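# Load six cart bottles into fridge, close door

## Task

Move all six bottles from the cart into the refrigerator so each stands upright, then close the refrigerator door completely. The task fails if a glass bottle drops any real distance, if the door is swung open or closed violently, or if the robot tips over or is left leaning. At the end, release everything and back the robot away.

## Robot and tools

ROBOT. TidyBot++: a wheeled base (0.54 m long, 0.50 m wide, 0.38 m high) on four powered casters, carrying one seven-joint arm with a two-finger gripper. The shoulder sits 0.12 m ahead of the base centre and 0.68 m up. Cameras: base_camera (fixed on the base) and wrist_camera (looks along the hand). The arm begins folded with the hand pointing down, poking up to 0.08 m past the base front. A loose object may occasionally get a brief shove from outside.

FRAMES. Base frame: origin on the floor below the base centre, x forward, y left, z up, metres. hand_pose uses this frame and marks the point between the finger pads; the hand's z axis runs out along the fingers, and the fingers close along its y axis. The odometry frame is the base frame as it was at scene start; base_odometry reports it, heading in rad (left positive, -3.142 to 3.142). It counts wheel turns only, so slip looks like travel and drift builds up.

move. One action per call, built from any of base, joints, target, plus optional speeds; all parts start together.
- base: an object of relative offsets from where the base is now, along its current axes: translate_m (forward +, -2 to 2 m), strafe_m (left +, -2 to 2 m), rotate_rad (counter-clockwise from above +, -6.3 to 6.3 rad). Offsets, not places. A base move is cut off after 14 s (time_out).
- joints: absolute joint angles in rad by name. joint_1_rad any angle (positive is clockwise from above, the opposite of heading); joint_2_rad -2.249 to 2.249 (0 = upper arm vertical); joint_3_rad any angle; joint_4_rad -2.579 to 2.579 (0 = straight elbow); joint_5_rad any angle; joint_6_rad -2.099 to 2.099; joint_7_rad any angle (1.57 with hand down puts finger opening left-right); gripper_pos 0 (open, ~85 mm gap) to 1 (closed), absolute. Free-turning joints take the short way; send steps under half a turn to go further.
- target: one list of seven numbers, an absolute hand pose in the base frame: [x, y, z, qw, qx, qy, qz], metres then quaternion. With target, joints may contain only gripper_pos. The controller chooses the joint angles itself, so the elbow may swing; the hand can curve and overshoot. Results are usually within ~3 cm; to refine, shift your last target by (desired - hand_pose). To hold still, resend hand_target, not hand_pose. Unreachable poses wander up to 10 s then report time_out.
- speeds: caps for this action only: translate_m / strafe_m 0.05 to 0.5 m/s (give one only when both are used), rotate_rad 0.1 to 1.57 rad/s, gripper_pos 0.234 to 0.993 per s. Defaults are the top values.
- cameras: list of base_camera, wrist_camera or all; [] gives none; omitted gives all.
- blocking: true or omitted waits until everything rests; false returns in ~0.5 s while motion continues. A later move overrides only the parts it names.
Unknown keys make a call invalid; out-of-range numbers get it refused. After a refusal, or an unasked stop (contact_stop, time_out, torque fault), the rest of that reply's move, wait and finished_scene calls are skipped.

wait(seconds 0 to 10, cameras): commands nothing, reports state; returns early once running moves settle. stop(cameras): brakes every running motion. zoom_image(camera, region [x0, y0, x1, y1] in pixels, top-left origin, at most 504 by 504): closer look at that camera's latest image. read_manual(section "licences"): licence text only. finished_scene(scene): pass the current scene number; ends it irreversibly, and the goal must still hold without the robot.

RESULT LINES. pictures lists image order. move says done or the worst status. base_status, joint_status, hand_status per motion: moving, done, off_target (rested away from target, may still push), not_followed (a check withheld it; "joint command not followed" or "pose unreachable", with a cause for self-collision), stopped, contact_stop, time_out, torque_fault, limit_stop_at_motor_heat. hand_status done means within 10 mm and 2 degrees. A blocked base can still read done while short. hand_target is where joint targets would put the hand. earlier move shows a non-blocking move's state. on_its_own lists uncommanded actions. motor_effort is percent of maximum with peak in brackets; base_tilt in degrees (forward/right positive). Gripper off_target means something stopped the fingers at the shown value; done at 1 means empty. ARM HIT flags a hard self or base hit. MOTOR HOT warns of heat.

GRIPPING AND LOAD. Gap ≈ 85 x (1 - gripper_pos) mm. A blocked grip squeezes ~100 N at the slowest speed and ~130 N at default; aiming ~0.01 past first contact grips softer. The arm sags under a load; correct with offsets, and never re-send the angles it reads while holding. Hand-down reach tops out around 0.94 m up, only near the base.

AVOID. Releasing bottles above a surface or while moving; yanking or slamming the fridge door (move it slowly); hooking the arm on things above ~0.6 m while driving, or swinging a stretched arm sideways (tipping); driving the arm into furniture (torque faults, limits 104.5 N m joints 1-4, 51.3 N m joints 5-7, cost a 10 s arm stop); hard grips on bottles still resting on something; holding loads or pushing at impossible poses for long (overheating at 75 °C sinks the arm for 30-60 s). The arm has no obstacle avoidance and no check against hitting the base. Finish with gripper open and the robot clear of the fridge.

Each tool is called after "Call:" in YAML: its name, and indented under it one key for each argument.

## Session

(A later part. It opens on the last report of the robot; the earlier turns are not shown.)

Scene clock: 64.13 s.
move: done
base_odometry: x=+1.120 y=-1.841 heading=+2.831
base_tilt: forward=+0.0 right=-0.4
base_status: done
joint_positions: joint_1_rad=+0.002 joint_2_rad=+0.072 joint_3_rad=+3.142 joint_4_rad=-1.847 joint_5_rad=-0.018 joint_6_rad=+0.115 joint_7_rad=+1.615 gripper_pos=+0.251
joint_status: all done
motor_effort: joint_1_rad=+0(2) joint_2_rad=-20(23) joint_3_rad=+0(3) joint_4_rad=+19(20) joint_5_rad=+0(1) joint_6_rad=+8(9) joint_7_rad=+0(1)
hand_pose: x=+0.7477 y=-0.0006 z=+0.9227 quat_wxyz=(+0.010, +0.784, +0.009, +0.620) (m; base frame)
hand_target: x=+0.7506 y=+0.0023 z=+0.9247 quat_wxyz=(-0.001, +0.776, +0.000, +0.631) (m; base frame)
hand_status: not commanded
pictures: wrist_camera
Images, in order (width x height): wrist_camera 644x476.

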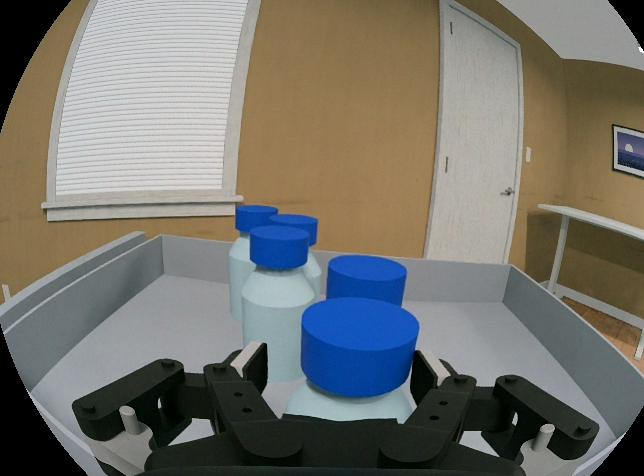

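Call:
move:
  base: {"translate_m":0.034,"strafe_m":-0.008}
  speeds: {"translate_m":0.1}
  cameras: ["wrist_camera"]

Call:
move:
  joints: {"gripper_pos":0.45}
  speeds: {"gripper_pos":0.234}
  cameras: ["wrist_camera"]

Scene clock: 65.37 s.
move: done
base_odometry: x=+1.090 y=-1.823 heading=+2.831
base_tilt: forward=+0.0 right=-0.4
base_status: done
joint_positions: joint_1_rad=+0.002 joint_2_rad=+0.072 joint_3_rad=+3.142 joint_4_rad=-1.847 joint_5_rad=-0.018 joint_6_rad=+0.116 joint_7_rad=+1.615 gripper_pos=+0.251
joint_status: not commanded
motor_effort: joint_1_rad=+0(2) joint_2_rad=-20(23) joint_3_rad=+0(3) joint_4_rad=+19(20) joint_5_rad=+0(1) joint_6_rad=+8(9) joint_7_rad=+0(1)
hand_pose: x=+0.7478 y=-0.0005 z=+0.9222 quat_wxyz=(+0.010, +0.784, +0.009, +0.620) (m; base frame)
hand_target: x=+0.7506 y=+0.0023 z=+0.9247 quat_wxyz=(-0.001, +0.776, +0.000, +0.631) (m; base frame)
hand_status: not commanded
pictures: wrist_camera
Images, in order (width x height): wrist_camera 644x476.

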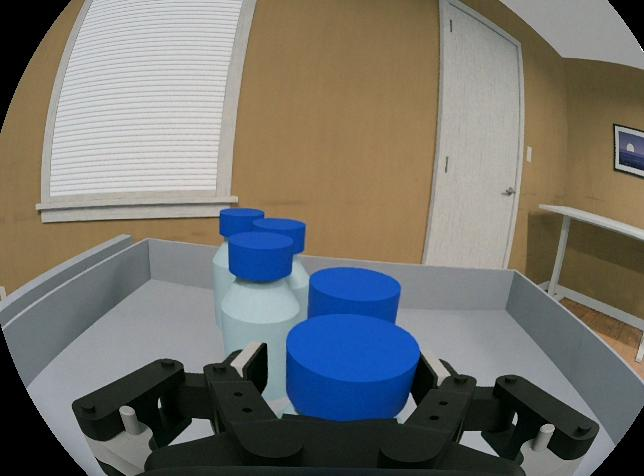

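Scene clock: 66.53 s.
move: off_target
base_odometry: x=+1.090 y=-1.823 heading=+2.831
base_tilt: forward=+0.0 right=-0.4
base_status: not commanded
joint_positions: joint_1_rad=+0.002 joint_2_rad=+0.072 joint_3_rad=+3.142 joint_4_rad=-1.847 joint_5_rad=-0.018 joint_6_rad=+0.120 joint_7_rad=+1.615 gripper_pos=+0.419
joint_status: gripper_pos off_target (ended at +0.419, target +0.450)
motor_effort: joint_1_rad=-1(1) joint_2_rad=-18(21) joint_3_rad=+0(1) joint_4_rad=+18(19) joint_5_rad=+1(1) joint_6_rad=+8(9) joint_7_rad=+0(1)
hand_pose: x=+0.7481 y=-0.0005 z=+0.9236 quat_wxyz=(+0.010, +0.783, +0.009, +0.622) (m; base frame)
hand_target: x=+0.7506 y=+0.0023 z=+0.9247 quat_wxyz=(-0.001, +0.776, +0.000, +0.631) (m; base frame)
hand_status: not commanded
pictures: wrist_camera
Images, in order (width x height): wrist_camera 644x476.

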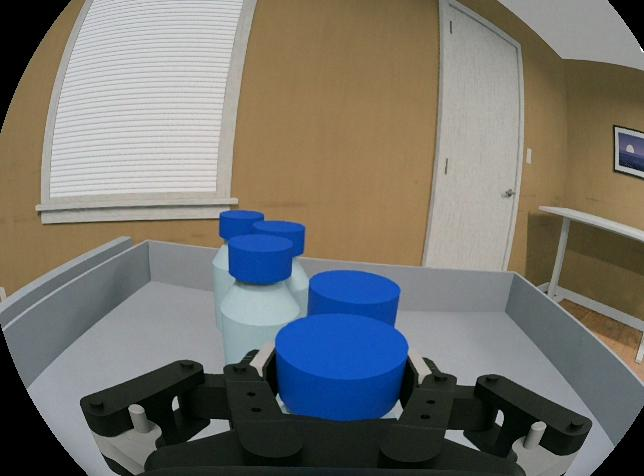

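Call:
move:
  base: {"translate_m":-0.04}
  speeds: {"translate_m":0.1}
  joints: {"joint_1_rad":0,"joint_2_rad":0.033,"joint_3_rad":3.14,"joint_4_rad":-1.348,"joint_5_rad":0,"joint_6_rad":-0.43,"joint_7_rad":1.57}
  cameras: ["wrist_camera"]

Call:
move:
  base: {"translate_m":-0.1}
  speeds: {"translate_m":0.2}
  joints: {"joint_2_rad":0.0065,"joint_4_rad":-1.23,"joint_6_rad":-0.5375}
  cameras: ["wrist_camera"]

Scene clock: 69.13 s.
move: done
base_odometry: x=+1.128 y=-1.835 heading=+2.831
base_tilt: forward=+0.0 right=-0.4
base_status: done
joint_positions: joint_1_rad=+0.002 joint_2_rad=+0.063 joint_3_rad=+3.142 joint_4_rad=-1.399 joint_5_rad=-0.018 joint_6_rad=-0.390 joint_7_rad=+1.615 gripper_pos=+0.419
joint_status: all done
motor_effort: joint_1_rad=+0(2) joint_2_rad=-24(28) joint_3_rad=+1(3) joint_4_rad=+24(25) joint_5_rad=+0(2) joint_6_rad=+11(13) joint_7_rad=+0(1)
hand_pose: x=+0.7570 y=+0.0023 z=+1.0495 quat_wxyz=(+0.006, +0.799, +0.012, +0.601) (m; base frame)
hand_target: x=+0.7439 y=+0.0023 z=+1.0876 quat_wxyz=(-0.001, +0.787, +0.000, +0.617) (m; base frame)
hand_status: not commanded
pictures: wrist_camera
Images, in order (width x height): wrist_camera 644x476.

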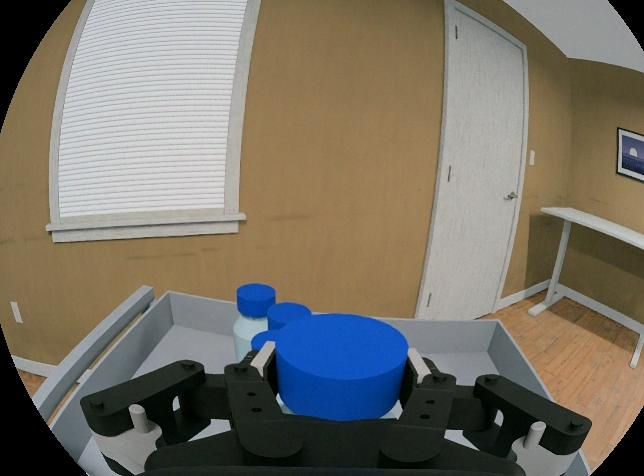

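Scene clock: 70.50 s.
move: done
base_odometry: x=+1.224 y=-1.865 heading=+2.831
base_tilt: forward=+0.0 right=-0.4
base_status: done
joint_positions: joint_1_rad=+0.002 joint_2_rad=+0.017 joint_3_rad=+3.142 joint_4_rad=-1.276 joint_5_rad=-0.018 joint_6_rad=-0.500 joint_7_rad=+1.615 gripper_pos=+0.419
joint_status: all done
motor_effort: joint_1_rad=+0(2) joint_2_rad=-22(29) joint_3_rad=+1(2) joint_4_rad=+22(24) joint_5_rad=+0(1) joint_6_rad=+11(12) joint_7_rad=+0(1)
hand_pose: x=+0.7319 y=+0.0029 z=+1.1203 quat_wxyz=(+0.006, +0.781, +0.013, +0.624) (m; base frame)
hand_target: x=+0.7236 y=+0.0023 z=+1.1429 quat_wxyz=(-0.001, +0.775, +0.000, +0.632) (m; base frame)
hand_status: not commanded
pictures: wrist_camera
Images, in order (width x height): wrist_camera 644x476.

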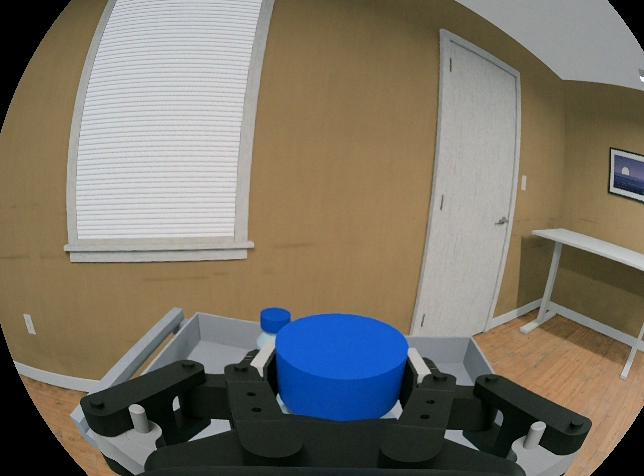

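Call:
move:
  base: {"translate_m":0.594,"strafe_m":-1.328,"rotate_rad":-2.629}
  speeds: {"rotate_rad":1.0}
  cameras: ["base_camera"]

Scene clock: 75.87 s.
move: done
base_odometry: x=+1.064 y=-0.419 heading=+0.201
base_tilt: forward=+0.0 right=-0.4
base_status: done
joint_positions: joint_1_rad=-0.001 joint_2_rad=+0.017 joint_3_rad=+3.138 joint_4_rad=-1.276 joint_5_rad=-0.017 joint_6_rad=-0.502 joint_7_rad=+1.615 gripper_pos=+0.419
joint_status: not commanded
motor_effort: joint_1_rad=+0(5) joint_2_rad=-22(25) joint_3_rad=+2(5) joint_4_rad=+23(24) joint_5_rad=+0(2) joint_6_rad=+11(12) joint_7_rad=+0(1)
hand_pose: x=+0.7319 y=+0.0065 z=+1.1197 quat_wxyz=(+0.004, +0.781, +0.015, +0.624) (m; base frame)
hand_target: x=+0.7236 y=+0.0023 z=+1.1429 quat_wxyz=(-0.001, +0.775, +0.000, +0.632) (m; base frame)
hand_status: not commanded
pictures: base_camera
Images, in order (width x height): base_camera 644x364.

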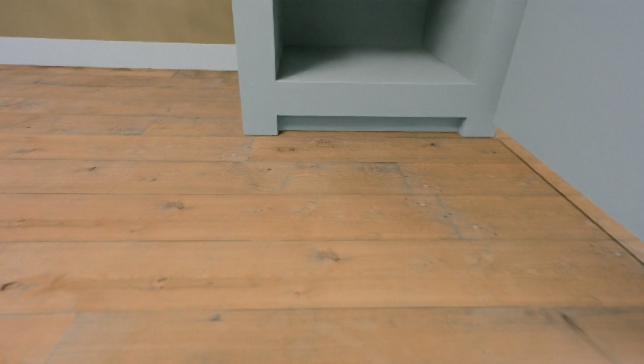

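Call:
move:
  base: {"translate_m":0.6}
  speeds: {"translate_m":0.3}
  joints: {"joint_1_rad":0.22,"joint_2_rad":-0.02,"joint_4_rad":-1.40,"joint_6_rad":-0.31}
  cameras: ["wrist_camera"]

Scene clock: 79.17 s.
move: done
base_odometry: x=+1.652 y=-0.299 heading=+0.201
base_tilt: forward=+0.0 right=-0.4
base_status: done
joint_positions: joint_1_rad=+0.217 joint_2_rad=+0.007 joint_3_rad=+3.141 joint_4_rad=-1.404 joint_5_rad=-0.017 joint_6_rad=-0.382 joint_7_rad=+1.615 gripper_pos=+0.419
joint_status: all done
motor_effort: joint_1_rad=+0(2) joint_2_rad=-22(26) joint_3_rad=+0(3) joint_4_rad=+23(25) joint_5_rad=+0(1) joint_6_rad=+11(13) joint_7_rad=+0(1)
hand_pose: x=+0.7222 y=-0.1286 z=+1.0840 quat_wxyz=(+0.073, +0.778, -0.071, +0.620) (m; base frame)
hand_target: x=+0.7141 y=-0.1307 z=+1.1251 quat_wxyz=(+0.072, +0.743, -0.082, +0.660) (m; base frame)
hand_status: not commanded
pictures: wrist_camera
Images, in order (width x height): wrist_camera 644x476.

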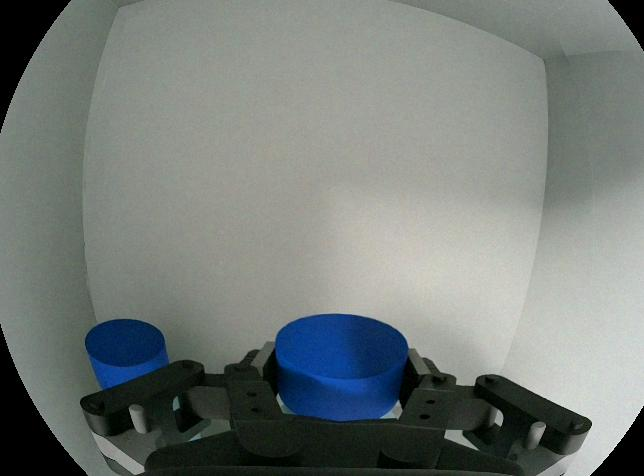

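Call:
move:
  joints: {"joint_2_rad":-0.02,"joint_4_rad":-1.48,"joint_6_rad":-0.23}
  cameras: []

Call:
move:
  joints: {"joint_2_rad":-0.02,"joint_4_rad":-1.54,"joint_6_rad":-0.175}
  cameras: ["wrist_camera"]

Call:
move:
  joints: {"joint_2_rad":-0.015,"joint_4_rad":-1.575,"joint_6_rad":-0.165}
  cameras: ["wrist_camera"]

Scene clock: 80.30 s.
move: done
base_odometry: x=+1.652 y=-0.299 heading=+0.201
base_tilt: forward=+0.0 right=-0.4
base_status: not commanded
joint_positions: joint_1_rad=+0.217 joint_2_rad=+0.007 joint_3_rad=+3.141 joint_4_rad=-1.484 joint_5_rad=-0.017 joint_6_rad=-0.306 joint_7_rad=+1.615 gripper_pos=+0.419
joint_status: all done
motor_effort: joint_1_rad=+0(1) joint_2_rad=-22(23) joint_3_rad=+1(2) joint_4_rad=+24(25) joint_5_rad=+0(1) joint_6_rad=+11(13) joint_7_rad=+0(1)
hand_pose: x=+0.7248 y=-0.1296 z=+1.0579 quat_wxyz=(+0.073, +0.779, -0.072, +0.619) (m; base frame)
hand_target: x=+0.7178 y=-0.1315 z=+1.1002 quat_wxyz=(+0.072, +0.743, -0.082, +0.660) (m; base frame)
hand_status: not commanded
pictures: none
No camera images: "cameras" was empty.

Scene clock: 81.07 s.
move: done
base_odometry: x=+1.652 y=-0.299 heading=+0.201
base_tilt: forward=+0.0 right=-0.4
base_status: not commanded
joint_positions: joint_1_rad=+0.217 joint_2_rad=-0.003 joint_3_rad=+3.141 joint_4_rad=-1.529 joint_5_rad=-0.017 joint_6_rad=-0.237 joint_7_rad=+1.615 gripper_pos=+0.419
joint_status: all done
motor_effort: joint_1_rad=+1(1) joint_2_rad=-19(22) joint_3_rad=+2(2) joint_4_rad=+21(24) joint_5_rad=+1(1) joint_6_rad=+10(12) joint_7_rad=+0(1)
hand_pose: x=+0.7235 y=-0.1297 z=+1.0575 quat_wxyz=(+0.075, +0.768, -0.071, +0.632) (m; base frame)
hand_target: x=+0.7191 y=-0.1318 z=+1.0799 quat_wxyz=(+0.072, +0.745, -0.082, +0.658) (m; base frame)
hand_status: not commanded
pictures: wrist_camera
Images, in order (width x height): wrist_camera 644x476.

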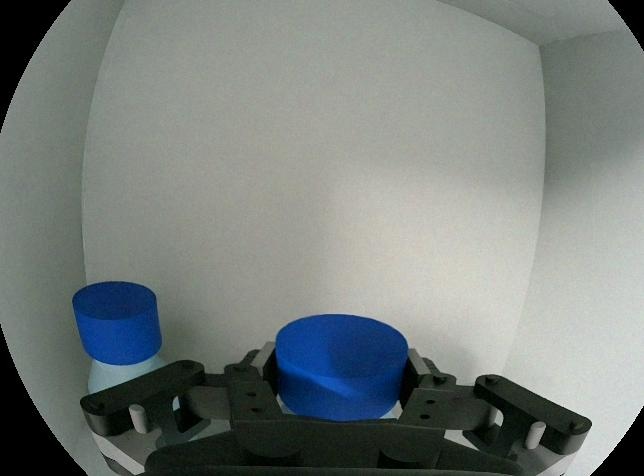

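Scene clock: 81.73 s.
move: done
base_odometry: x=+1.652 y=-0.299 heading=+0.201
base_tilt: forward=+0.0 right=-0.4
base_status: not commanded
joint_positions: joint_1_rad=+0.217 joint_2_rad=-0.010 joint_3_rad=+3.141 joint_4_rad=-1.549 joint_5_rad=-0.017 joint_6_rad=-0.209 joint_7_rad=+1.615 gripper_pos=+0.419
joint_status: all done
motor_effort: joint_1_rad=+1(1) joint_2_rad=-17(19) joint_3_rad=+2(2) joint_4_rad=+19(21) joint_5_rad=+1(1) joint_6_rad=+8(10) joint_7_rad=+1(1)
hand_pose: x=+0.7217 y=-0.1294 z=+1.0574 quat_wxyz=(+0.076, +0.764, -0.071, +0.637) (m; base frame)
hand_target: x=+0.7203 y=-0.1321 z=+1.0581 quat_wxyz=(+0.071, +0.755, -0.083, +0.647) (m; base frame)
hand_status: not commanded
pictures: wrist_camera
Images, in order (width x height): wrist_camera 644x476.

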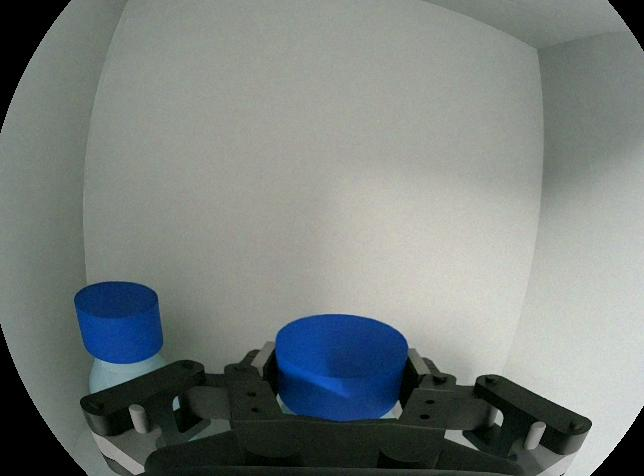

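Call:
move:
  joints: {"gripper_pos":0.25}
  speeds: {"gripper_pos":0.234}
  cameras: ["wrist_camera"]

Call:
move:
  base: {"translate_m":-0.12,"strafe_m":0.0265}
  speeds: {"translate_m":0.15}
  cameras: ["wrist_camera"]

Scene clock: 83.83 s.
move: done
base_odometry: x=+1.652 y=-0.299 heading=+0.201
base_tilt: forward=+0.0 right=-0.4
base_status: not commanded
joint_positions: joint_1_rad=+0.219 joint_2_rad=-0.010 joint_3_rad=+3.141 joint_4_rad=-1.556 joint_5_rad=-0.017 joint_6_rad=-0.209 joint_7_rad=+1.615 gripper_pos=+0.251
joint_status: all done
motor_effort: joint_1_rad=+1(2) joint_2_rad=-19(19) joint_3_rad=+0(2) joint_4_rad=+20(20) joint_5_rad=+0(1) joint_6_rad=+8(9) joint_7_rad=+0(1)
hand_pose: x=+0.7210 y=-0.1310 z=+1.0532 quat_wxyz=(+0.077, +0.766, -0.072, +0.634) (m; base frame)
hand_target: x=+0.7203 y=-0.1321 z=+1.0581 quat_wxyz=(+0.071, +0.755, -0.083, +0.647) (m; base frame)
hand_status: not commanded
pictures: wrist_camera
Images, in order (width x height): wrist_camera 644x476.

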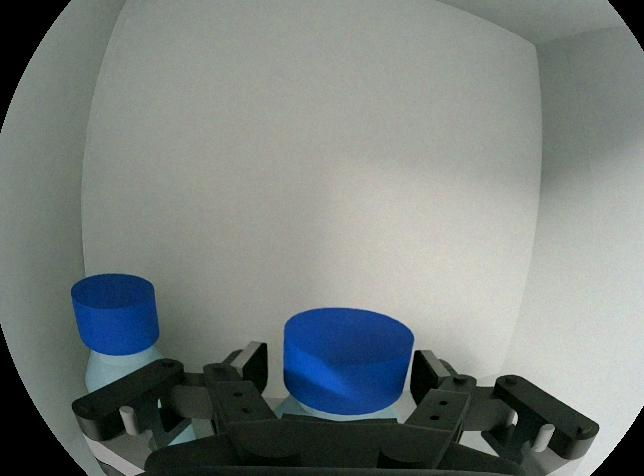

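Scene clock: 85.33 s.
move: done
base_odometry: x=+1.529 y=-0.297 heading=+0.201
base_tilt: forward=+0.0 right=-0.4
base_status: done
joint_positions: joint_1_rad=+0.219 joint_2_rad=-0.014 joint_3_rad=+3.141 joint_4_rad=-1.557 joint_5_rad=-0.017 joint_6_rad=-0.209 joint_7_rad=+1.615 gripper_pos=+0.251
joint_status: not commanded
motor_effort: joint_1_rad=+0(2) joint_2_rad=-19(22) joint_3_rad=+0(4) joint_4_rad=+20(21) joint_5_rad=+0(1) joint_6_rad=+8(9) joint_7_rad=+0(1)
hand_pose: x=+0.7194 y=-0.1307 z=+1.0550 quat_wxyz=(+0.077, +0.765, -0.072, +0.635) (m; base frame)
hand_target: x=+0.7203 y=-0.1321 z=+1.0581 quat_wxyz=(+0.071, +0.755, -0.083, +0.647) (m; base frame)
hand_status: not commanded
pictures: wrist_camera
Images, in order (width x height): wrist_camera 644x476.

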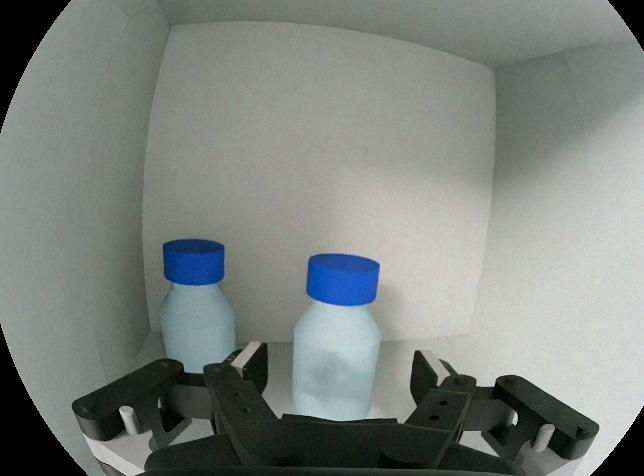

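Call:
move:
  base: {"translate_m":-0.53}
  cameras: ["wrist_camera"]

Call:
move:
  base: {"translate_m":-0.172,"strafe_m":-1.414,"rotate_rad":2.63}
  joints: {"joint_1_rad":0,"joint_2_rad":0.08,"joint_3_rad":3.14,"joint_4_rad":-1.83,"joint_5_rad":0,"joint_6_rad":0.135,"joint_7_rad":1.57}
  cameras: ["wrist_camera"]

Call:
zoom_image:
  camera: "wrist_camera"
  region: [180, 180, 500, 400]

Scene clock: 88.30 s.
move: done
base_odometry: x=+1.009 y=-0.403 heading=+0.201
base_tilt: forward=+0.0 right=-0.4
base_status: done
joint_positions: joint_1_rad=+0.219 joint_2_rad=-0.021 joint_3_rad=+3.141 joint_4_rad=-1.559 joint_5_rad=-0.017 joint_6_rad=-0.209 joint_7_rad=+1.615 gripper_pos=+0.251
joint_status: not commanded
motor_effort: joint_1_rad=+0(2) joint_2_rad=-18(22) joint_3_rad=+1(2) joint_4_rad=+20(21) joint_5_rad=+0(1) joint_6_rad=+9(9) joint_7_rad=+0(1)
hand_pose: x=+0.7167 y=-0.1301 z=+1.0585 quat_wxyz=(+0.077, +0.763, -0.072, +0.638) (m; base frame)
hand_target: x=+0.7203 y=-0.1321 z=+1.0581 quat_wxyz=(+0.071, +0.755, -0.083, +0.647) (m; base frame)
hand_status: not commanded
pictures: wrist_camera
Images, in order (width x height): wrist_camera 644x476.

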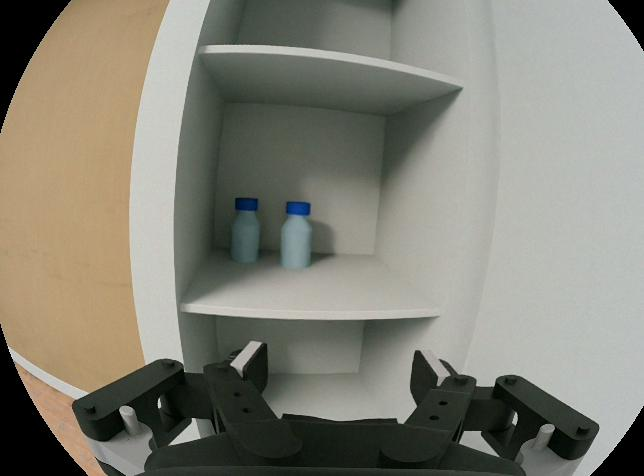

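Scene clock: 93.17 s.
move: done
base_odometry: x=+1.123 y=-1.823 heading=+2.832
base_tilt: forward=+0.0 right=-0.4
base_status: done
joint_positions: joint_1_rad=+0.001 joint_2_rad=+0.078 joint_3_rad=+3.141 joint_4_rad=-1.817 joint_5_rad=-0.017 joint_6_rad=+0.083 joint_7_rad=+1.615 gripper_pos=+0.251
joint_status: all done
motor_effort: joint_1_rad=+0(3) joint_2_rad=-21(25) joint_3_rad=+0(3) joint_4_rad=+19(21) joint_5_rad=+0(1) joint_6_rad=+8(9) joint_7_rad=+0(1)
hand_pose: x=+0.7521 y=+0.0002 z=+0.9274 quat_wxyz=(+0.009, +0.787, +0.010, +0.617) (m; base frame)
hand_target: x=+0.7539 y=+0.0023 z=+0.9335 quat_wxyz=(-0.001, +0.775, +0.000, +0.631) (m; base frame)
hand_status: not commanded
pictures: wrist_camera
Images, in order (width x height): wrist_camera 644x476.

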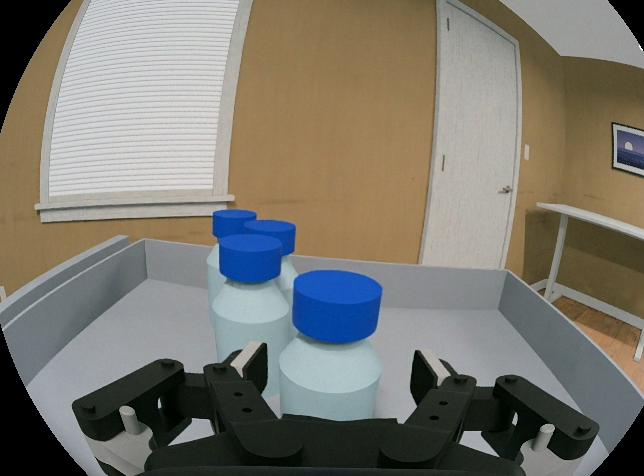

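Scaled by 1.575.

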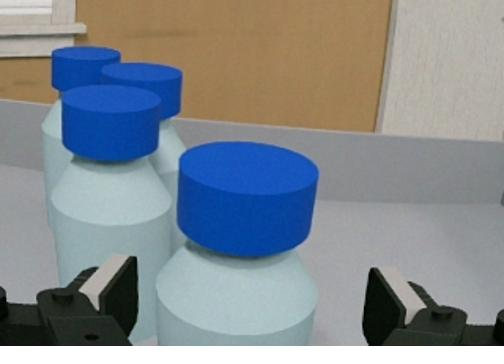

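Call:
move:
  base: {"translate_m":0.096}
  speeds: {"translate_m":0.15}
  joints: {"joint_4_rad":-1.86,"joint_6_rad":0.165}
  cameras: ["wrist_camera"]

Call:
move:
  joints: {"gripper_pos":0.45}
  speeds: {"gripper_pos":0.234}
  cameras: ["wrist_camera"]

Scene clock: 94.87 s.
move: done
base_odometry: x=+1.031 y=-1.793 heading=+2.832
base_tilt: forward=+0.0 right=-0.4
base_status: done
joint_positions: joint_1_rad=+0.001 joint_2_rad=+0.076 joint_3_rad=+3.141 joint_4_rad=-1.848 joint_5_rad=-0.017 joint_6_rad=+0.116 joint_7_rad=+1.615 gripper_pos=+0.251
joint_status: all done
motor_effort: joint_1_rad=+0(1) joint_2_rad=-20(22) joint_3_rad=+1(2) joint_4_rad=+19(21) joint_5_rad=+1(1) joint_6_rad=+8(9) joint_7_rad=+0(1)
hand_pose: x=+0.7486 y=+0.0000 z=+0.9197 quat_wxyz=(+0.009, +0.786, +0.009, +0.619) (m; base frame)
hand_target: x=+0.7506 y=+0.0023 z=+0.9247 quat_wxyz=(-0.001, +0.776, +0.000, +0.631) (m; base frame)
hand_status: not commanded
pictures: wrist_camera
Images, in order (width x height): wrist_camera 644x476.

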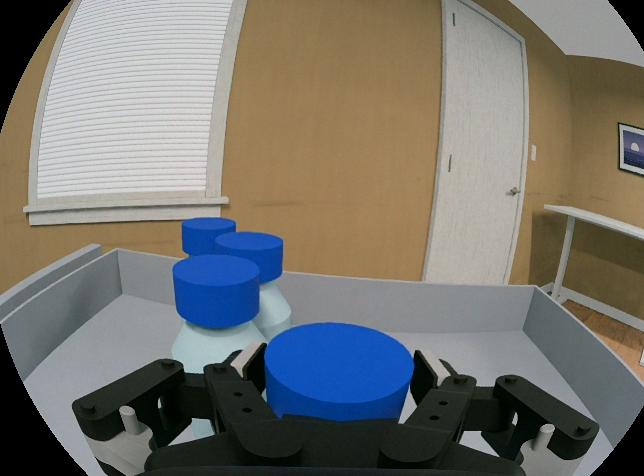

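Scene clock: 96.03 s.
move: off_target
base_odometry: x=+1.031 y=-1.793 heading=+2.832
base_tilt: forward=+0.0 right=-0.4
base_status: not commanded
joint_positions: joint_1_rad=+0.000 joint_2_rad=+0.076 joint_3_rad=+3.141 joint_4_rad=-1.848 joint_5_rad=-0.017 joint_6_rad=+0.117 joint_7_rad=+1.615 gripper_pos=+0.414
joint_status: gripper_pos off_target (ended at +0.414, target +0.450)
motor_effort: joint_1_rad=+1(2) joint_2_rad=-19(21) joint_3_rad=+0(3) joint_4_rad=+19(20) joint_5_rad=+1(1) joint_6_rad=+8(9) joint_7_rad=+0(1)
hand_pose: x=+0.7486 y=+0.0011 z=+0.9199 quat_wxyz=(+0.009, +0.785, +0.010, +0.619) (m; base frame)
hand_target: x=+0.7506 y=+0.0023 z=+0.9247 quat_wxyz=(-0.001, +0.776, +0.000, +0.631) (m; base frame)
hand_status: not commanded
pictures: wrist_camera
Images, in order (width x height): wrist_camera 644x476.

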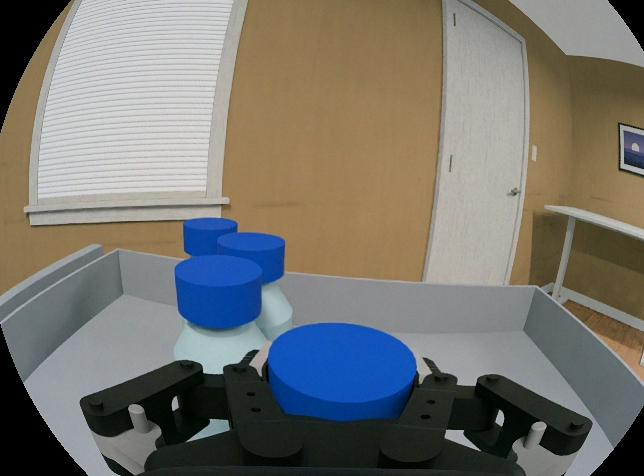

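Call:
move:
  base: {"translate_m":-0.04}
  speeds: {"translate_m":0.1}
  joints: {"joint_1_rad":0,"joint_2_rad":0.033,"joint_3_rad":3.14,"joint_4_rad":-1.348,"joint_5_rad":0,"joint_6_rad":-0.43,"joint_7_rad":1.57}
  cameras: ["wrist_camera"]

Call:
move:
  base: {"translate_m":-0.15}
  speeds: {"translate_m":0.25}
  joints: {"joint_2_rad":0.0065,"joint_4_rad":-1.23,"joint_6_rad":-0.5375}
  cameras: ["wrist_camera"]

Scene clock: 98.47 s.
move: done
base_odometry: x=+1.070 y=-1.805 heading=+2.832
base_tilt: forward=+0.0 right=-0.4
base_status: done
joint_positions: joint_1_rad=+0.000 joint_2_rad=+0.070 joint_3_rad=+3.141 joint_4_rad=-1.408 joint_5_rad=-0.017 joint_6_rad=-0.396 joint_7_rad=+1.615 gripper_pos=+0.414
joint_status: all done
motor_effort: joint_1_rad=+0(2) joint_2_rad=-25(28) joint_3_rad=+0(2) joint_4_rad=+25(27) joint_5_rad=+0(2) joint_6_rad=+12(13) joint_7_rad=+0(1)
hand_pose: x=+0.7584 y=+0.0037 z=+1.0383 quat_wxyz=(+0.005, +0.805, +0.013, +0.593) (m; base frame)
hand_target: x=+0.7439 y=+0.0023 z=+1.0876 quat_wxyz=(-0.001, +0.787, +0.000, +0.617) (m; base frame)
hand_status: not commanded
pictures: wrist_camera
Images, in order (width x height): wrist_camera 644x476.

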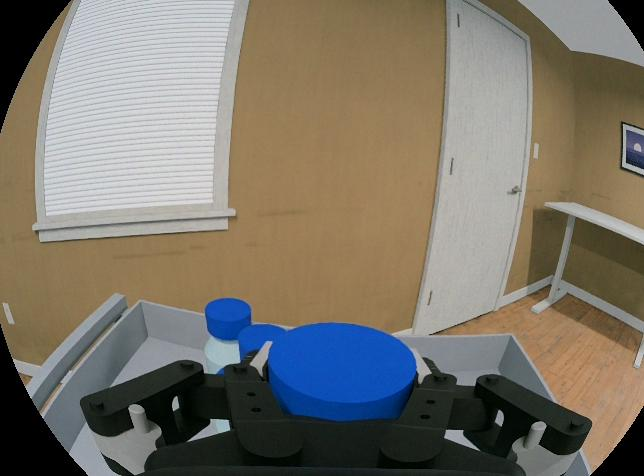

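Scene clock: 99.97 s.
move: done
base_odometry: x=+1.212 y=-1.851 heading=+2.832
base_tilt: forward=+0.0 right=-0.4
base_status: done
joint_positions: joint_1_rad=+0.000 joint_2_rad=+0.029 joint_3_rad=+3.141 joint_4_rad=-1.285 joint_5_rad=-0.017 joint_6_rad=-0.506 joint_7_rad=+1.615 gripper_pos=+0.414
joint_status: all done
motor_effort: joint_1_rad=+0(2) joint_2_rad=-23(31) joint_3_rad=+1(2) joint_4_rad=+24(27) joint_5_rad=+0(1) joint_6_rad=+12(14) joint_7_rad=+0(1)
hand_pose: x=+0.7371 y=+0.0041 z=+1.1052 quat_wxyz=(+0.005, +0.789, +0.014, +0.614) (m; base frame)
hand_target: x=+0.7236 y=+0.0023 z=+1.1429 quat_wxyz=(-0.001, +0.775, +0.000, +0.632) (m; base frame)
hand_status: not commanded
pictures: wrist_camera
Images, in order (width x height): wrist_camera 644x476.

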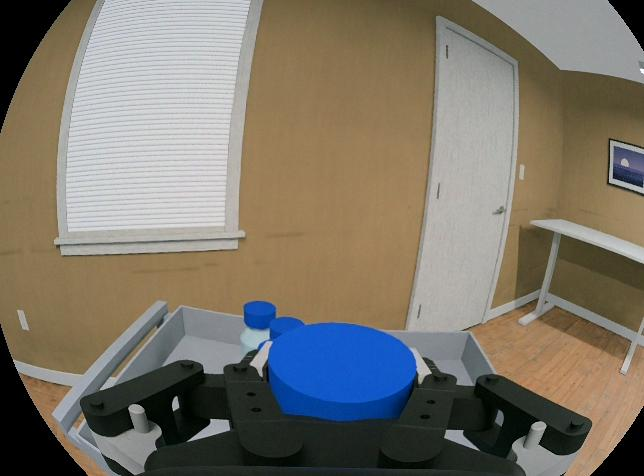

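Call:
move:
  base: {"translate_m":0.578,"strafe_m":-1.318,"rotate_rad":-2.631}
  speeds: {"rotate_rad":1.0}
  cameras: ["base_camera"]

Call:
move:
  base: {"translate_m":0.38}
  speeds: {"translate_m":0.4}
  joints: {"joint_1_rad":0.44,"joint_2_rad":-0.02,"joint_4_rad":-1.38,"joint_6_rad":-0.33}
  cameras: ["wrist_camera"]

Scene clock: 104.97 s.
move: done
base_odometry: x=+1.063 y=-0.420 heading=+0.200
base_tilt: forward=+0.0 right=-0.4
base_status: done
joint_positions: joint_1_rad=-0.002 joint_2_rad=+0.029 joint_3_rad=+3.138 joint_4_rad=-1.285 joint_5_rad=-0.017 joint_6_rad=-0.508 joint_7_rad=+1.615 gripper_pos=+0.414
joint_status: not commanded
motor_effort: joint_1_rad=+1(5) joint_2_rad=-23(27) joint_3_rad=+1(6) joint_4_rad=+24(26) joint_5_rad=+0(2) joint_6_rad=+12(13) joint_7_rad=+0(1)
hand_pose: x=+0.7369 y=+0.0068 z=+1.1048 quat_wxyz=(+0.004, +0.790, +0.016, +0.613) (m; base frame)
hand_target: x=+0.7236 y=+0.0023 z=+1.1429 quat_wxyz=(-0.001, +0.775, +0.000, +0.632) (m; base frame)
hand_status: not commanded
pictures: base_camera
Images, in order (width x height): base_camera 644x364.

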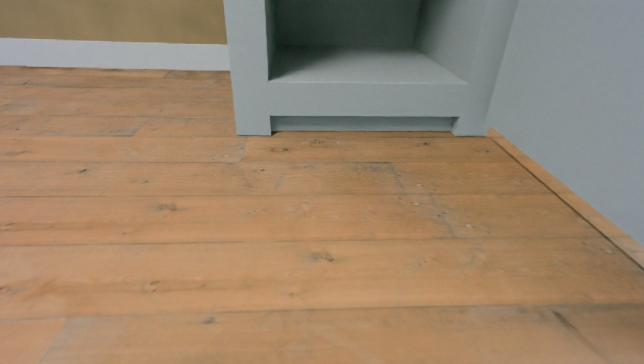

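Scene clock: 107.20 s.
move: done
base_odometry: x=+1.436 y=-0.344 heading=+0.200
base_tilt: forward=+0.0 right=-0.4
base_status: done
joint_positions: joint_1_rad=+0.428 joint_2_rad=+0.021 joint_3_rad=+3.141 joint_4_rad=-1.388 joint_5_rad=-0.017 joint_6_rad=-0.411 joint_7_rad=+1.615 gripper_pos=+0.414
joint_status: all done
motor_effort: joint_1_rad=+0(3) joint_2_rad=-24(27) joint_3_rad=+0(3) joint_4_rad=+24(26) joint_5_rad=+0(1) joint_6_rad=+12(13) joint_7_rad=+0(1)
hand_pose: x=+0.6851 y=-0.2542 z=+1.0765 quat_wxyz=(+0.136, +0.774, -0.155, +0.599) (m; base frame)
hand_target: x=+0.6701 y=-0.2569 z=+1.1312 quat_wxyz=(+0.144, +0.730, -0.163, +0.648) (m; base frame)
hand_status: not commanded
pictures: wrist_camera
Images, in order (width x height): wrist_camera 644x476.

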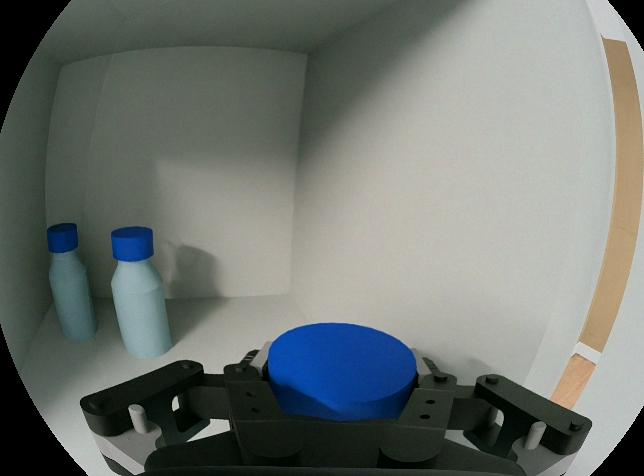

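Call:
move:
  base: {"translate_m":0.25,"strafe_m":0.012}
  speeds: {"translate_m":0.2}
  joints: {"joint_2_rad":-0.025,"joint_4_rad":-1.36,"joint_6_rad":-0.35}
  cameras: ["wrist_camera"]

Scene clock: 109.60 s.
move: done
base_odometry: x=+1.679 y=-0.283 heading=+0.200
base_tilt: forward=+0.0 right=-0.4
base_status: done
joint_positions: joint_1_rad=+0.432 joint_2_rad=+0.005 joint_3_rad=+3.141 joint_4_rad=-1.388 joint_5_rad=-0.017 joint_6_rad=-0.411 joint_7_rad=+1.615 gripper_pos=+0.414
joint_status: all done
motor_effort: joint_1_rad=+0(1) joint_2_rad=-23(26) joint_3_rad=+0(2) joint_4_rad=+25(25) joint_5_rad=+0(1) joint_6_rad=+12(13) joint_7_rad=+0(1)
hand_pose: x=+0.6787 y=-0.2538 z=+1.0858 quat_wxyz=(+0.138, +0.769, -0.155, +0.604) (m; base frame)
hand_target: x=+0.6668 y=-0.2553 z=+1.1404 quat_wxyz=(+0.144, +0.728, -0.163, +0.650) (m; base frame)
hand_status: not commanded
pictures: wrist_camera
Images, in order (width x height): wrist_camera 644x476.

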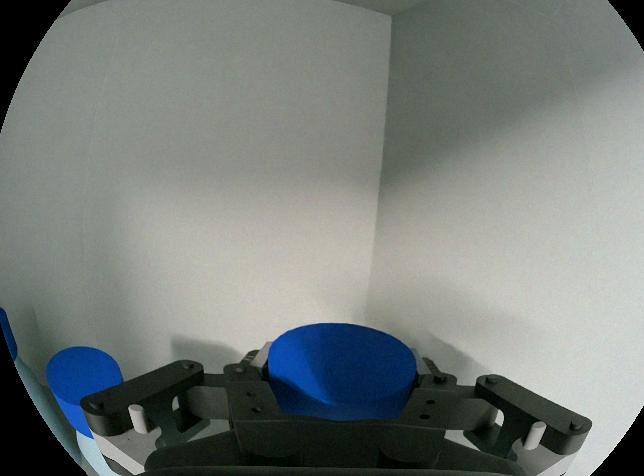

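Call:
move:
  joints: {"joint_2_rad":-0.02,"joint_4_rad":-1.46,"joint_6_rad":-0.25}
  cameras: ["wrist_camera"]

Call:
move:
  joints: {"joint_2_rad":-0.02,"joint_4_rad":-1.52,"joint_6_rad":-0.20}
  cameras: ["wrist_camera"]

Call:
move:
  joints: {"joint_2_rad":-0.015,"joint_4_rad":-1.56,"joint_6_rad":-0.18}
  cameras: ["wrist_camera"]

Scene clock: 111.10 s.
move: done
base_odometry: x=+1.679 y=-0.283 heading=+0.200
base_tilt: forward=+0.0 right=-0.4
base_status: not commanded
joint_positions: joint_1_rad=+0.432 joint_2_rad=+0.005 joint_3_rad=+3.141 joint_4_rad=-1.475 joint_5_rad=-0.017 joint_6_rad=-0.331 joint_7_rad=+1.615 gripper_pos=+0.414
joint_status: all done
motor_effort: joint_1_rad=+0(1) joint_2_rad=-23(25) joint_3_rad=+1(2) joint_4_rad=+24(27) joint_5_rad=+0(0) joint_6_rad=+12(14) joint_7_rad=+0(0)
hand_pose: x=+0.6814 y=-0.2554 z=+1.0568 quat_wxyz=(+0.138, +0.771, -0.156, +0.601) (m; base frame)
hand_target: x=+0.6740 y=-0.2587 z=+1.1065 quat_wxyz=(+0.144, +0.730, -0.163, +0.648) (m; base frame)
hand_status: not commanded
pictures: wrist_camera
Images, in order (width x height): wrist_camera 644x476.

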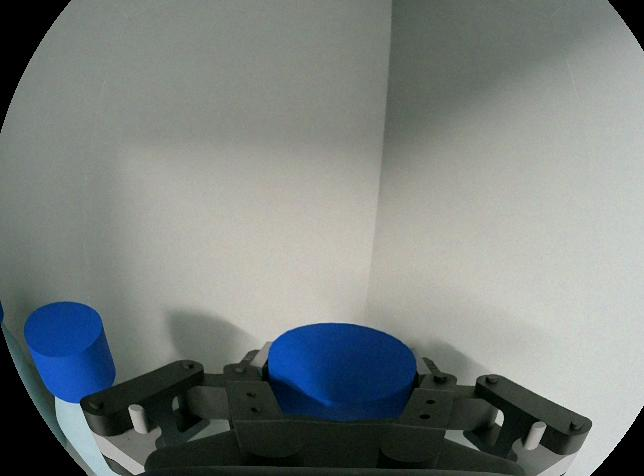

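Scene clock: 111.87 s.
move: done
base_odometry: x=+1.679 y=-0.283 heading=+0.200
base_tilt: forward=+0.0 right=-0.4
base_status: not commanded
joint_positions: joint_1_rad=+0.432 joint_2_rad=+0.001 joint_3_rad=+3.141 joint_4_rad=-1.515 joint_5_rad=-0.017 joint_6_rad=-0.269 joint_7_rad=+1.615 gripper_pos=+0.414
joint_status: all done
motor_effort: joint_1_rad=+1(1) joint_2_rad=-20(23) joint_3_rad=+2(2) joint_4_rad=+22(25) joint_5_rad=+0(1) joint_6_rad=+11(13) joint_7_rad=+0(1)
hand_pose: x=+0.6819 y=-0.2560 z=+1.0542 quat_wxyz=(+0.141, +0.763, -0.155, +0.612) (m; base frame)
hand_target: x=+0.6754 y=-0.2593 z=+1.0846 quat_wxyz=(+0.143, +0.733, -0.164, +0.644) (m; base frame)
hand_status: not commanded
pictures: wrist_camera
Images, in order (width x height): wrist_camera 644x476.

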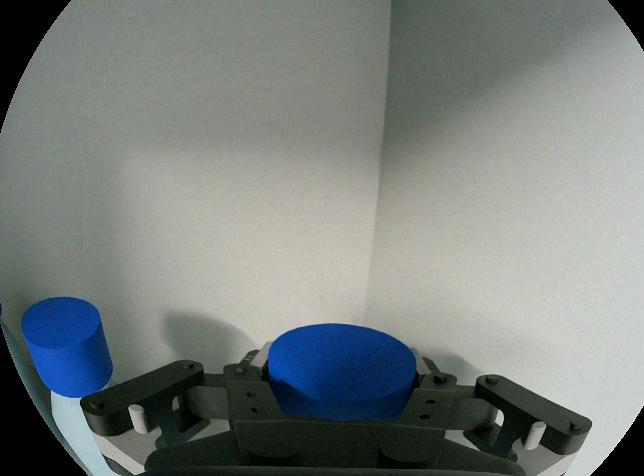

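Scene clock: 112.53 s.
move: done
base_odometry: x=+1.679 y=-0.283 heading=+0.200
base_tilt: forward=+0.0 right=-0.4
base_status: not commanded
joint_positions: joint_1_rad=+0.432 joint_2_rad=-0.007 joint_3_rad=+3.141 joint_4_rad=-1.539 joint_5_rad=-0.017 joint_6_rad=-0.232 joint_7_rad=+1.615 gripper_pos=+0.414
joint_status: all done
motor_effort: joint_1_rad=+1(2) joint_2_rad=-18(21) joint_3_rad=+3(3) joint_4_rad=+20(22) joint_5_rad=+1(1) joint_6_rad=+9(11) joint_7_rad=+0(0)
hand_pose: x=+0.6802 y=-0.2555 z=+1.0547 quat_wxyz=(+0.143, +0.757, -0.154, +0.619) (m; base frame)
hand_target: x=+0.6769 y=-0.2600 z=+1.0628 quat_wxyz=(+0.141, +0.741, -0.165, +0.635) (m; base frame)
hand_status: not commanded
pictures: wrist_camera
Images, in order (width x height): wrist_camera 644x476.

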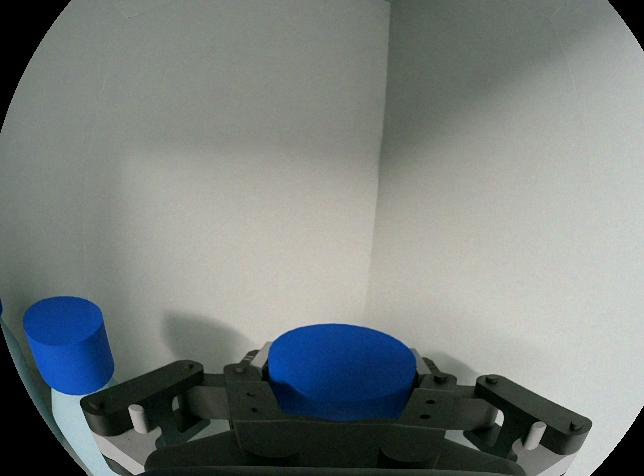

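Call:
move:
  joints: {"gripper_pos":0.26}
  speeds: {"gripper_pos":0.234}
  cameras: ["wrist_camera"]

Call:
move:
  base: {"translate_m":-0.11,"strafe_m":0.0507}
  speeds: {"translate_m":0.15}
  cameras: ["wrist_camera"]

Call:
move:
  base: {"translate_m":-0.6}
  cameras: ["wrist_camera"]

Scene clock: 113.90 s.
move: done
base_odometry: x=+1.679 y=-0.283 heading=+0.200
base_tilt: forward=+0.0 right=-0.4
base_status: not commanded
joint_positions: joint_1_rad=+0.433 joint_2_rad=-0.007 joint_3_rad=+3.141 joint_4_rad=-1.541 joint_5_rad=-0.017 joint_6_rad=-0.231 joint_7_rad=+1.615 gripper_pos=+0.259
joint_status: all done
motor_effort: joint_1_rad=+0(2) joint_2_rad=-19(20) joint_3_rad=+1(3) joint_4_rad=+20(21) joint_5_rad=+0(1) joint_6_rad=+8(9) joint_7_rad=+0(0)
hand_pose: x=+0.6800 y=-0.2560 z=+1.0544 quat_wxyz=(+0.143, +0.757, -0.154, +0.619) (m; base frame)
hand_target: x=+0.6769 y=-0.2600 z=+1.0628 quat_wxyz=(+0.141, +0.741, -0.165, +0.635) (m; base frame)
hand_status: not commanded
pictures: wrist_camera
Images, in order (width x height): wrist_camera 644x476.

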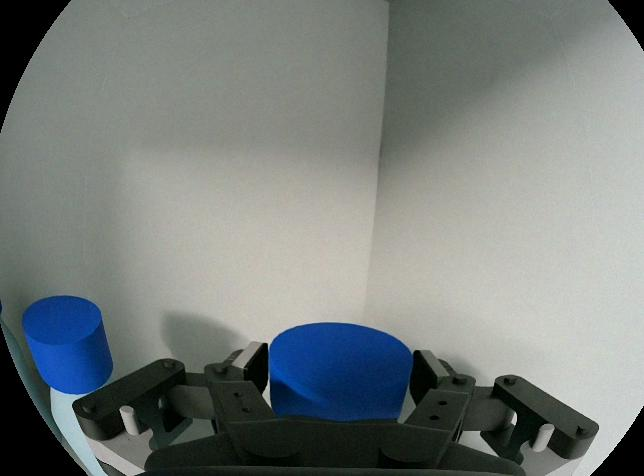

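Scene clock: 115.37 s.
move: done
base_odometry: x=+1.561 y=-0.255 heading=+0.200
base_tilt: forward=+0.0 right=-0.4
base_status: done
joint_positions: joint_1_rad=+0.434 joint_2_rad=-0.013 joint_3_rad=+3.141 joint_4_rad=-1.543 joint_5_rad=-0.017 joint_6_rad=-0.229 joint_7_rad=+1.615 gripper_pos=+0.259
joint_status: not commanded
motor_effort: joint_1_rad=+0(1) joint_2_rad=-18(23) joint_3_rad=+1(2) joint_4_rad=+20(21) joint_5_rad=+0(1) joint_6_rad=+9(9) joint_7_rad=+0(1)
hand_pose: x=+0.6776 y=-0.2556 z=+1.0576 quat_wxyz=(+0.144, +0.755, -0.154, +0.621) (m; base frame)
hand_target: x=+0.6769 y=-0.2600 z=+1.0628 quat_wxyz=(+0.141, +0.741, -0.165, +0.635) (m; base frame)
hand_status: not commanded
pictures: wrist_camera
Images, in order (width x height): wrist_camera 644x476.

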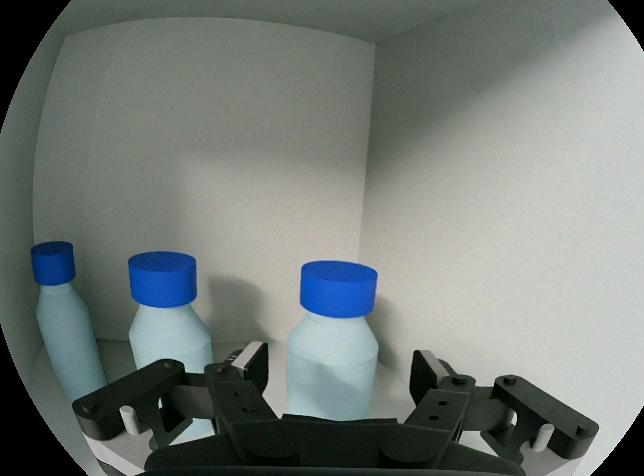

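Scene clock: 117.90 s.
move: done
base_odometry: x=+0.973 y=-0.374 heading=+0.200
base_tilt: forward=+0.0 right=-0.4
base_status: done
joint_positions: joint_1_rad=+0.434 joint_2_rad=-0.015 joint_3_rad=+3.141 joint_4_rad=-1.543 joint_5_rad=-0.017 joint_6_rad=-0.229 joint_7_rad=+1.615 gripper_pos=+0.259
joint_status: not commanded
motor_effort: joint_1_rad=+0(3) joint_2_rad=-18(21) joint_3_rad=+0(3) joint_4_rad=+20(21) joint_5_rad=+0(1) joint_6_rad=+9(9) joint_7_rad=+0(1)
hand_pose: x=+0.6772 y=-0.2554 z=+1.0581 quat_wxyz=(+0.144, +0.754, -0.154, +0.622) (m; base frame)
hand_target: x=+0.6769 y=-0.2600 z=+1.0628 quat_wxyz=(+0.141, +0.741, -0.165, +0.635) (m; base frame)
hand_status: not commanded
pictures: wrist_camera
Images, in order (width x height): wrist_camera 644x476.

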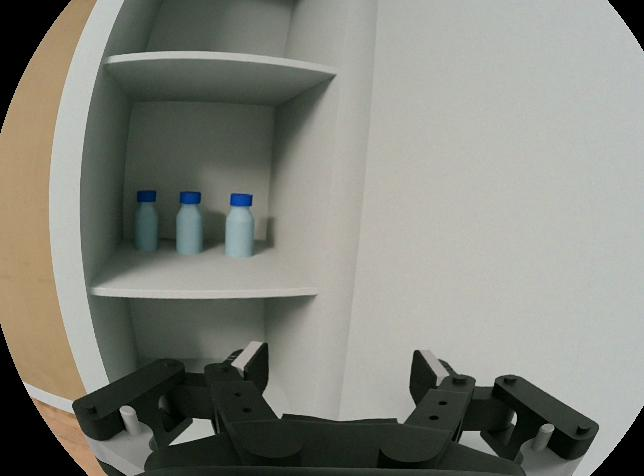

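Call:
move:
  base: {"translate_m":-0.227,"strafe_m":-1.482,"rotate_rad":2.632}
  joints: {"joint_1_rad":0,"joint_2_rad":0.08,"joint_3_rad":3.14,"joint_4_rad":-1.82,"joint_5_rad":0,"joint_6_rad":0.125,"joint_7_rad":1.57}
  cameras: ["wrist_camera"]

Call:
zoom_image:
  camera: "wrist_camera"
  region: [180, 180, 500, 400]

Scene clock: 123.43 s.
move: done
base_odometry: x=+1.045 y=-1.872 heading=+2.833
base_tilt: forward=+0.0 right=-0.4
base_status: done
joint_positions: joint_1_rad=+0.001 joint_2_rad=+0.068 joint_3_rad=+3.141 joint_4_rad=-1.801 joint_5_rad=-0.017 joint_6_rad=+0.073 joint_7_rad=+1.615 gripper_pos=+0.259
joint_status: all done
motor_effort: joint_1_rad=+0(3) joint_2_rad=-20(25) joint_3_rad=+1(4) joint_4_rad=+19(21) joint_5_rad=+0(1) joint_6_rad=+8(10) joint_7_rad=+0(1)
hand_pose: x=+0.7516 y=+0.0006 z=+0.9393 quat_wxyz=(+0.009, +0.782, +0.010, +0.623) (m; base frame)
hand_target: x=+0.7549 y=+0.0023 z=+0.9365 quat_wxyz=(-0.001, +0.775, +0.000, +0.631) (m; base frame)
hand_status: not commanded
pictures: wrist_camera
Images, in order (width x height): wrist_camera 644x476.

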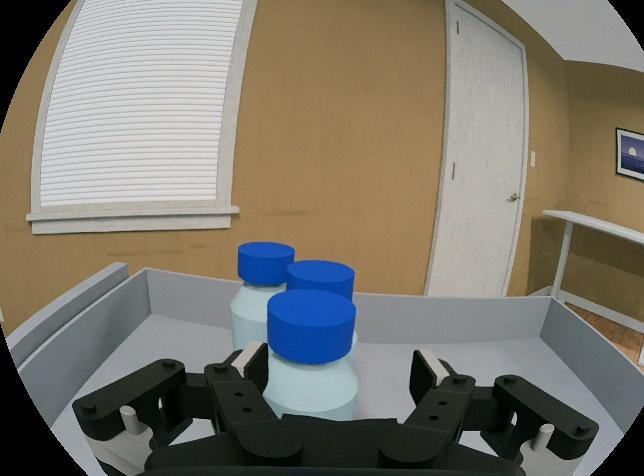

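Scaled by 1.575.

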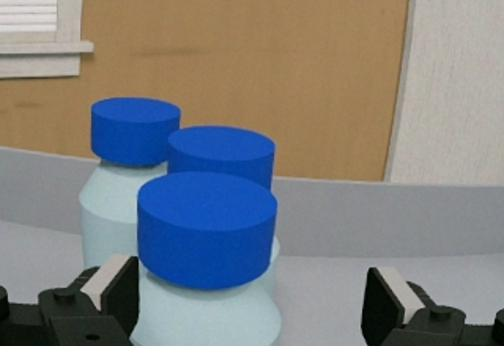

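Call:
move:
  base: {"translate_m":0.097,"strafe_m":0.016}
  speeds: {"translate_m":0.15}
  joints: {"joint_4_rad":-1.86,"joint_6_rad":0.165}
  cameras: ["wrist_camera"]

Call:
move:
  joints: {"gripper_pos":0.45}
  speeds: {"gripper_pos":0.234}
  cameras: ["wrist_camera"]

Scene clock: 125.00 s.
move: done
base_odometry: x=+0.947 y=-1.858 heading=+2.833
base_tilt: forward=+0.0 right=-0.4
base_status: done
joint_positions: joint_1_rad=+0.001 joint_2_rad=+0.070 joint_3_rad=+3.141 joint_4_rad=-1.847 joint_5_rad=-0.017 joint_6_rad=+0.116 joint_7_rad=+1.615 gripper_pos=+0.259
joint_status: all done
motor_effort: joint_1_rad=+0(1) joint_2_rad=-20(23) joint_3_rad=+1(2) joint_4_rad=+20(21) joint_5_rad=+0(0) joint_6_rad=+8(9) joint_7_rad=+0(0)
hand_pose: x=+0.7472 y=+0.0004 z=+0.9233 quat_wxyz=(+0.009, +0.784, +0.010, +0.621) (m; base frame)
hand_target: x=+0.7506 y=+0.0023 z=+0.9247 quat_wxyz=(-0.001, +0.775, +0.000, +0.631) (m; base frame)
hand_status: not commanded
pictures: wrist_camera
Images, in order (width x height): wrist_camera 644x476.

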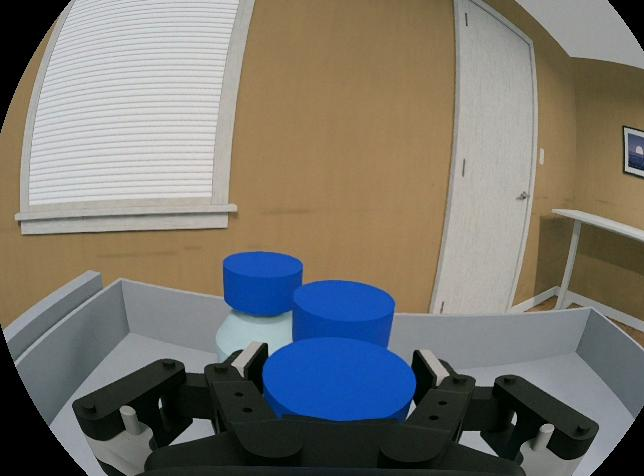

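Scene clock: 126.13 s.
move: off_target
base_odometry: x=+0.947 y=-1.858 heading=+2.833
base_tilt: forward=+0.0 right=-0.4
base_status: not commanded
joint_positions: joint_1_rad=+0.000 joint_2_rad=+0.070 joint_3_rad=+3.141 joint_4_rad=-1.847 joint_5_rad=-0.017 joint_6_rad=+0.116 joint_7_rad=+1.614 gripper_pos=+0.413
joint_status: gripper_pos off_target (ended at +0.413, target +0.450)
motor_effort: joint_1_rad=+1(2) joint_2_rad=-19(21) joint_3_rad=+2(3) joint_4_rad=+19(20) joint_5_rad=+1(1) joint_6_rad=+8(9) joint_7_rad=+1(1)
hand_pose: x=+0.7472 y=+0.0010 z=+0.9234 quat_wxyz=(+0.009, +0.784, +0.010, +0.621) (m; base frame)
hand_target: x=+0.7506 y=+0.0023 z=+0.9247 quat_wxyz=(-0.001, +0.775, +0.000, +0.631) (m; base frame)
hand_status: not commanded
pictures: wrist_camera
Images, in order (width x height): wrist_camera 644x476.

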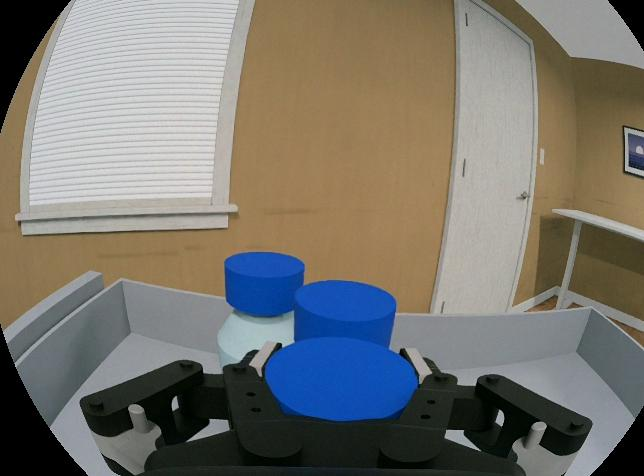

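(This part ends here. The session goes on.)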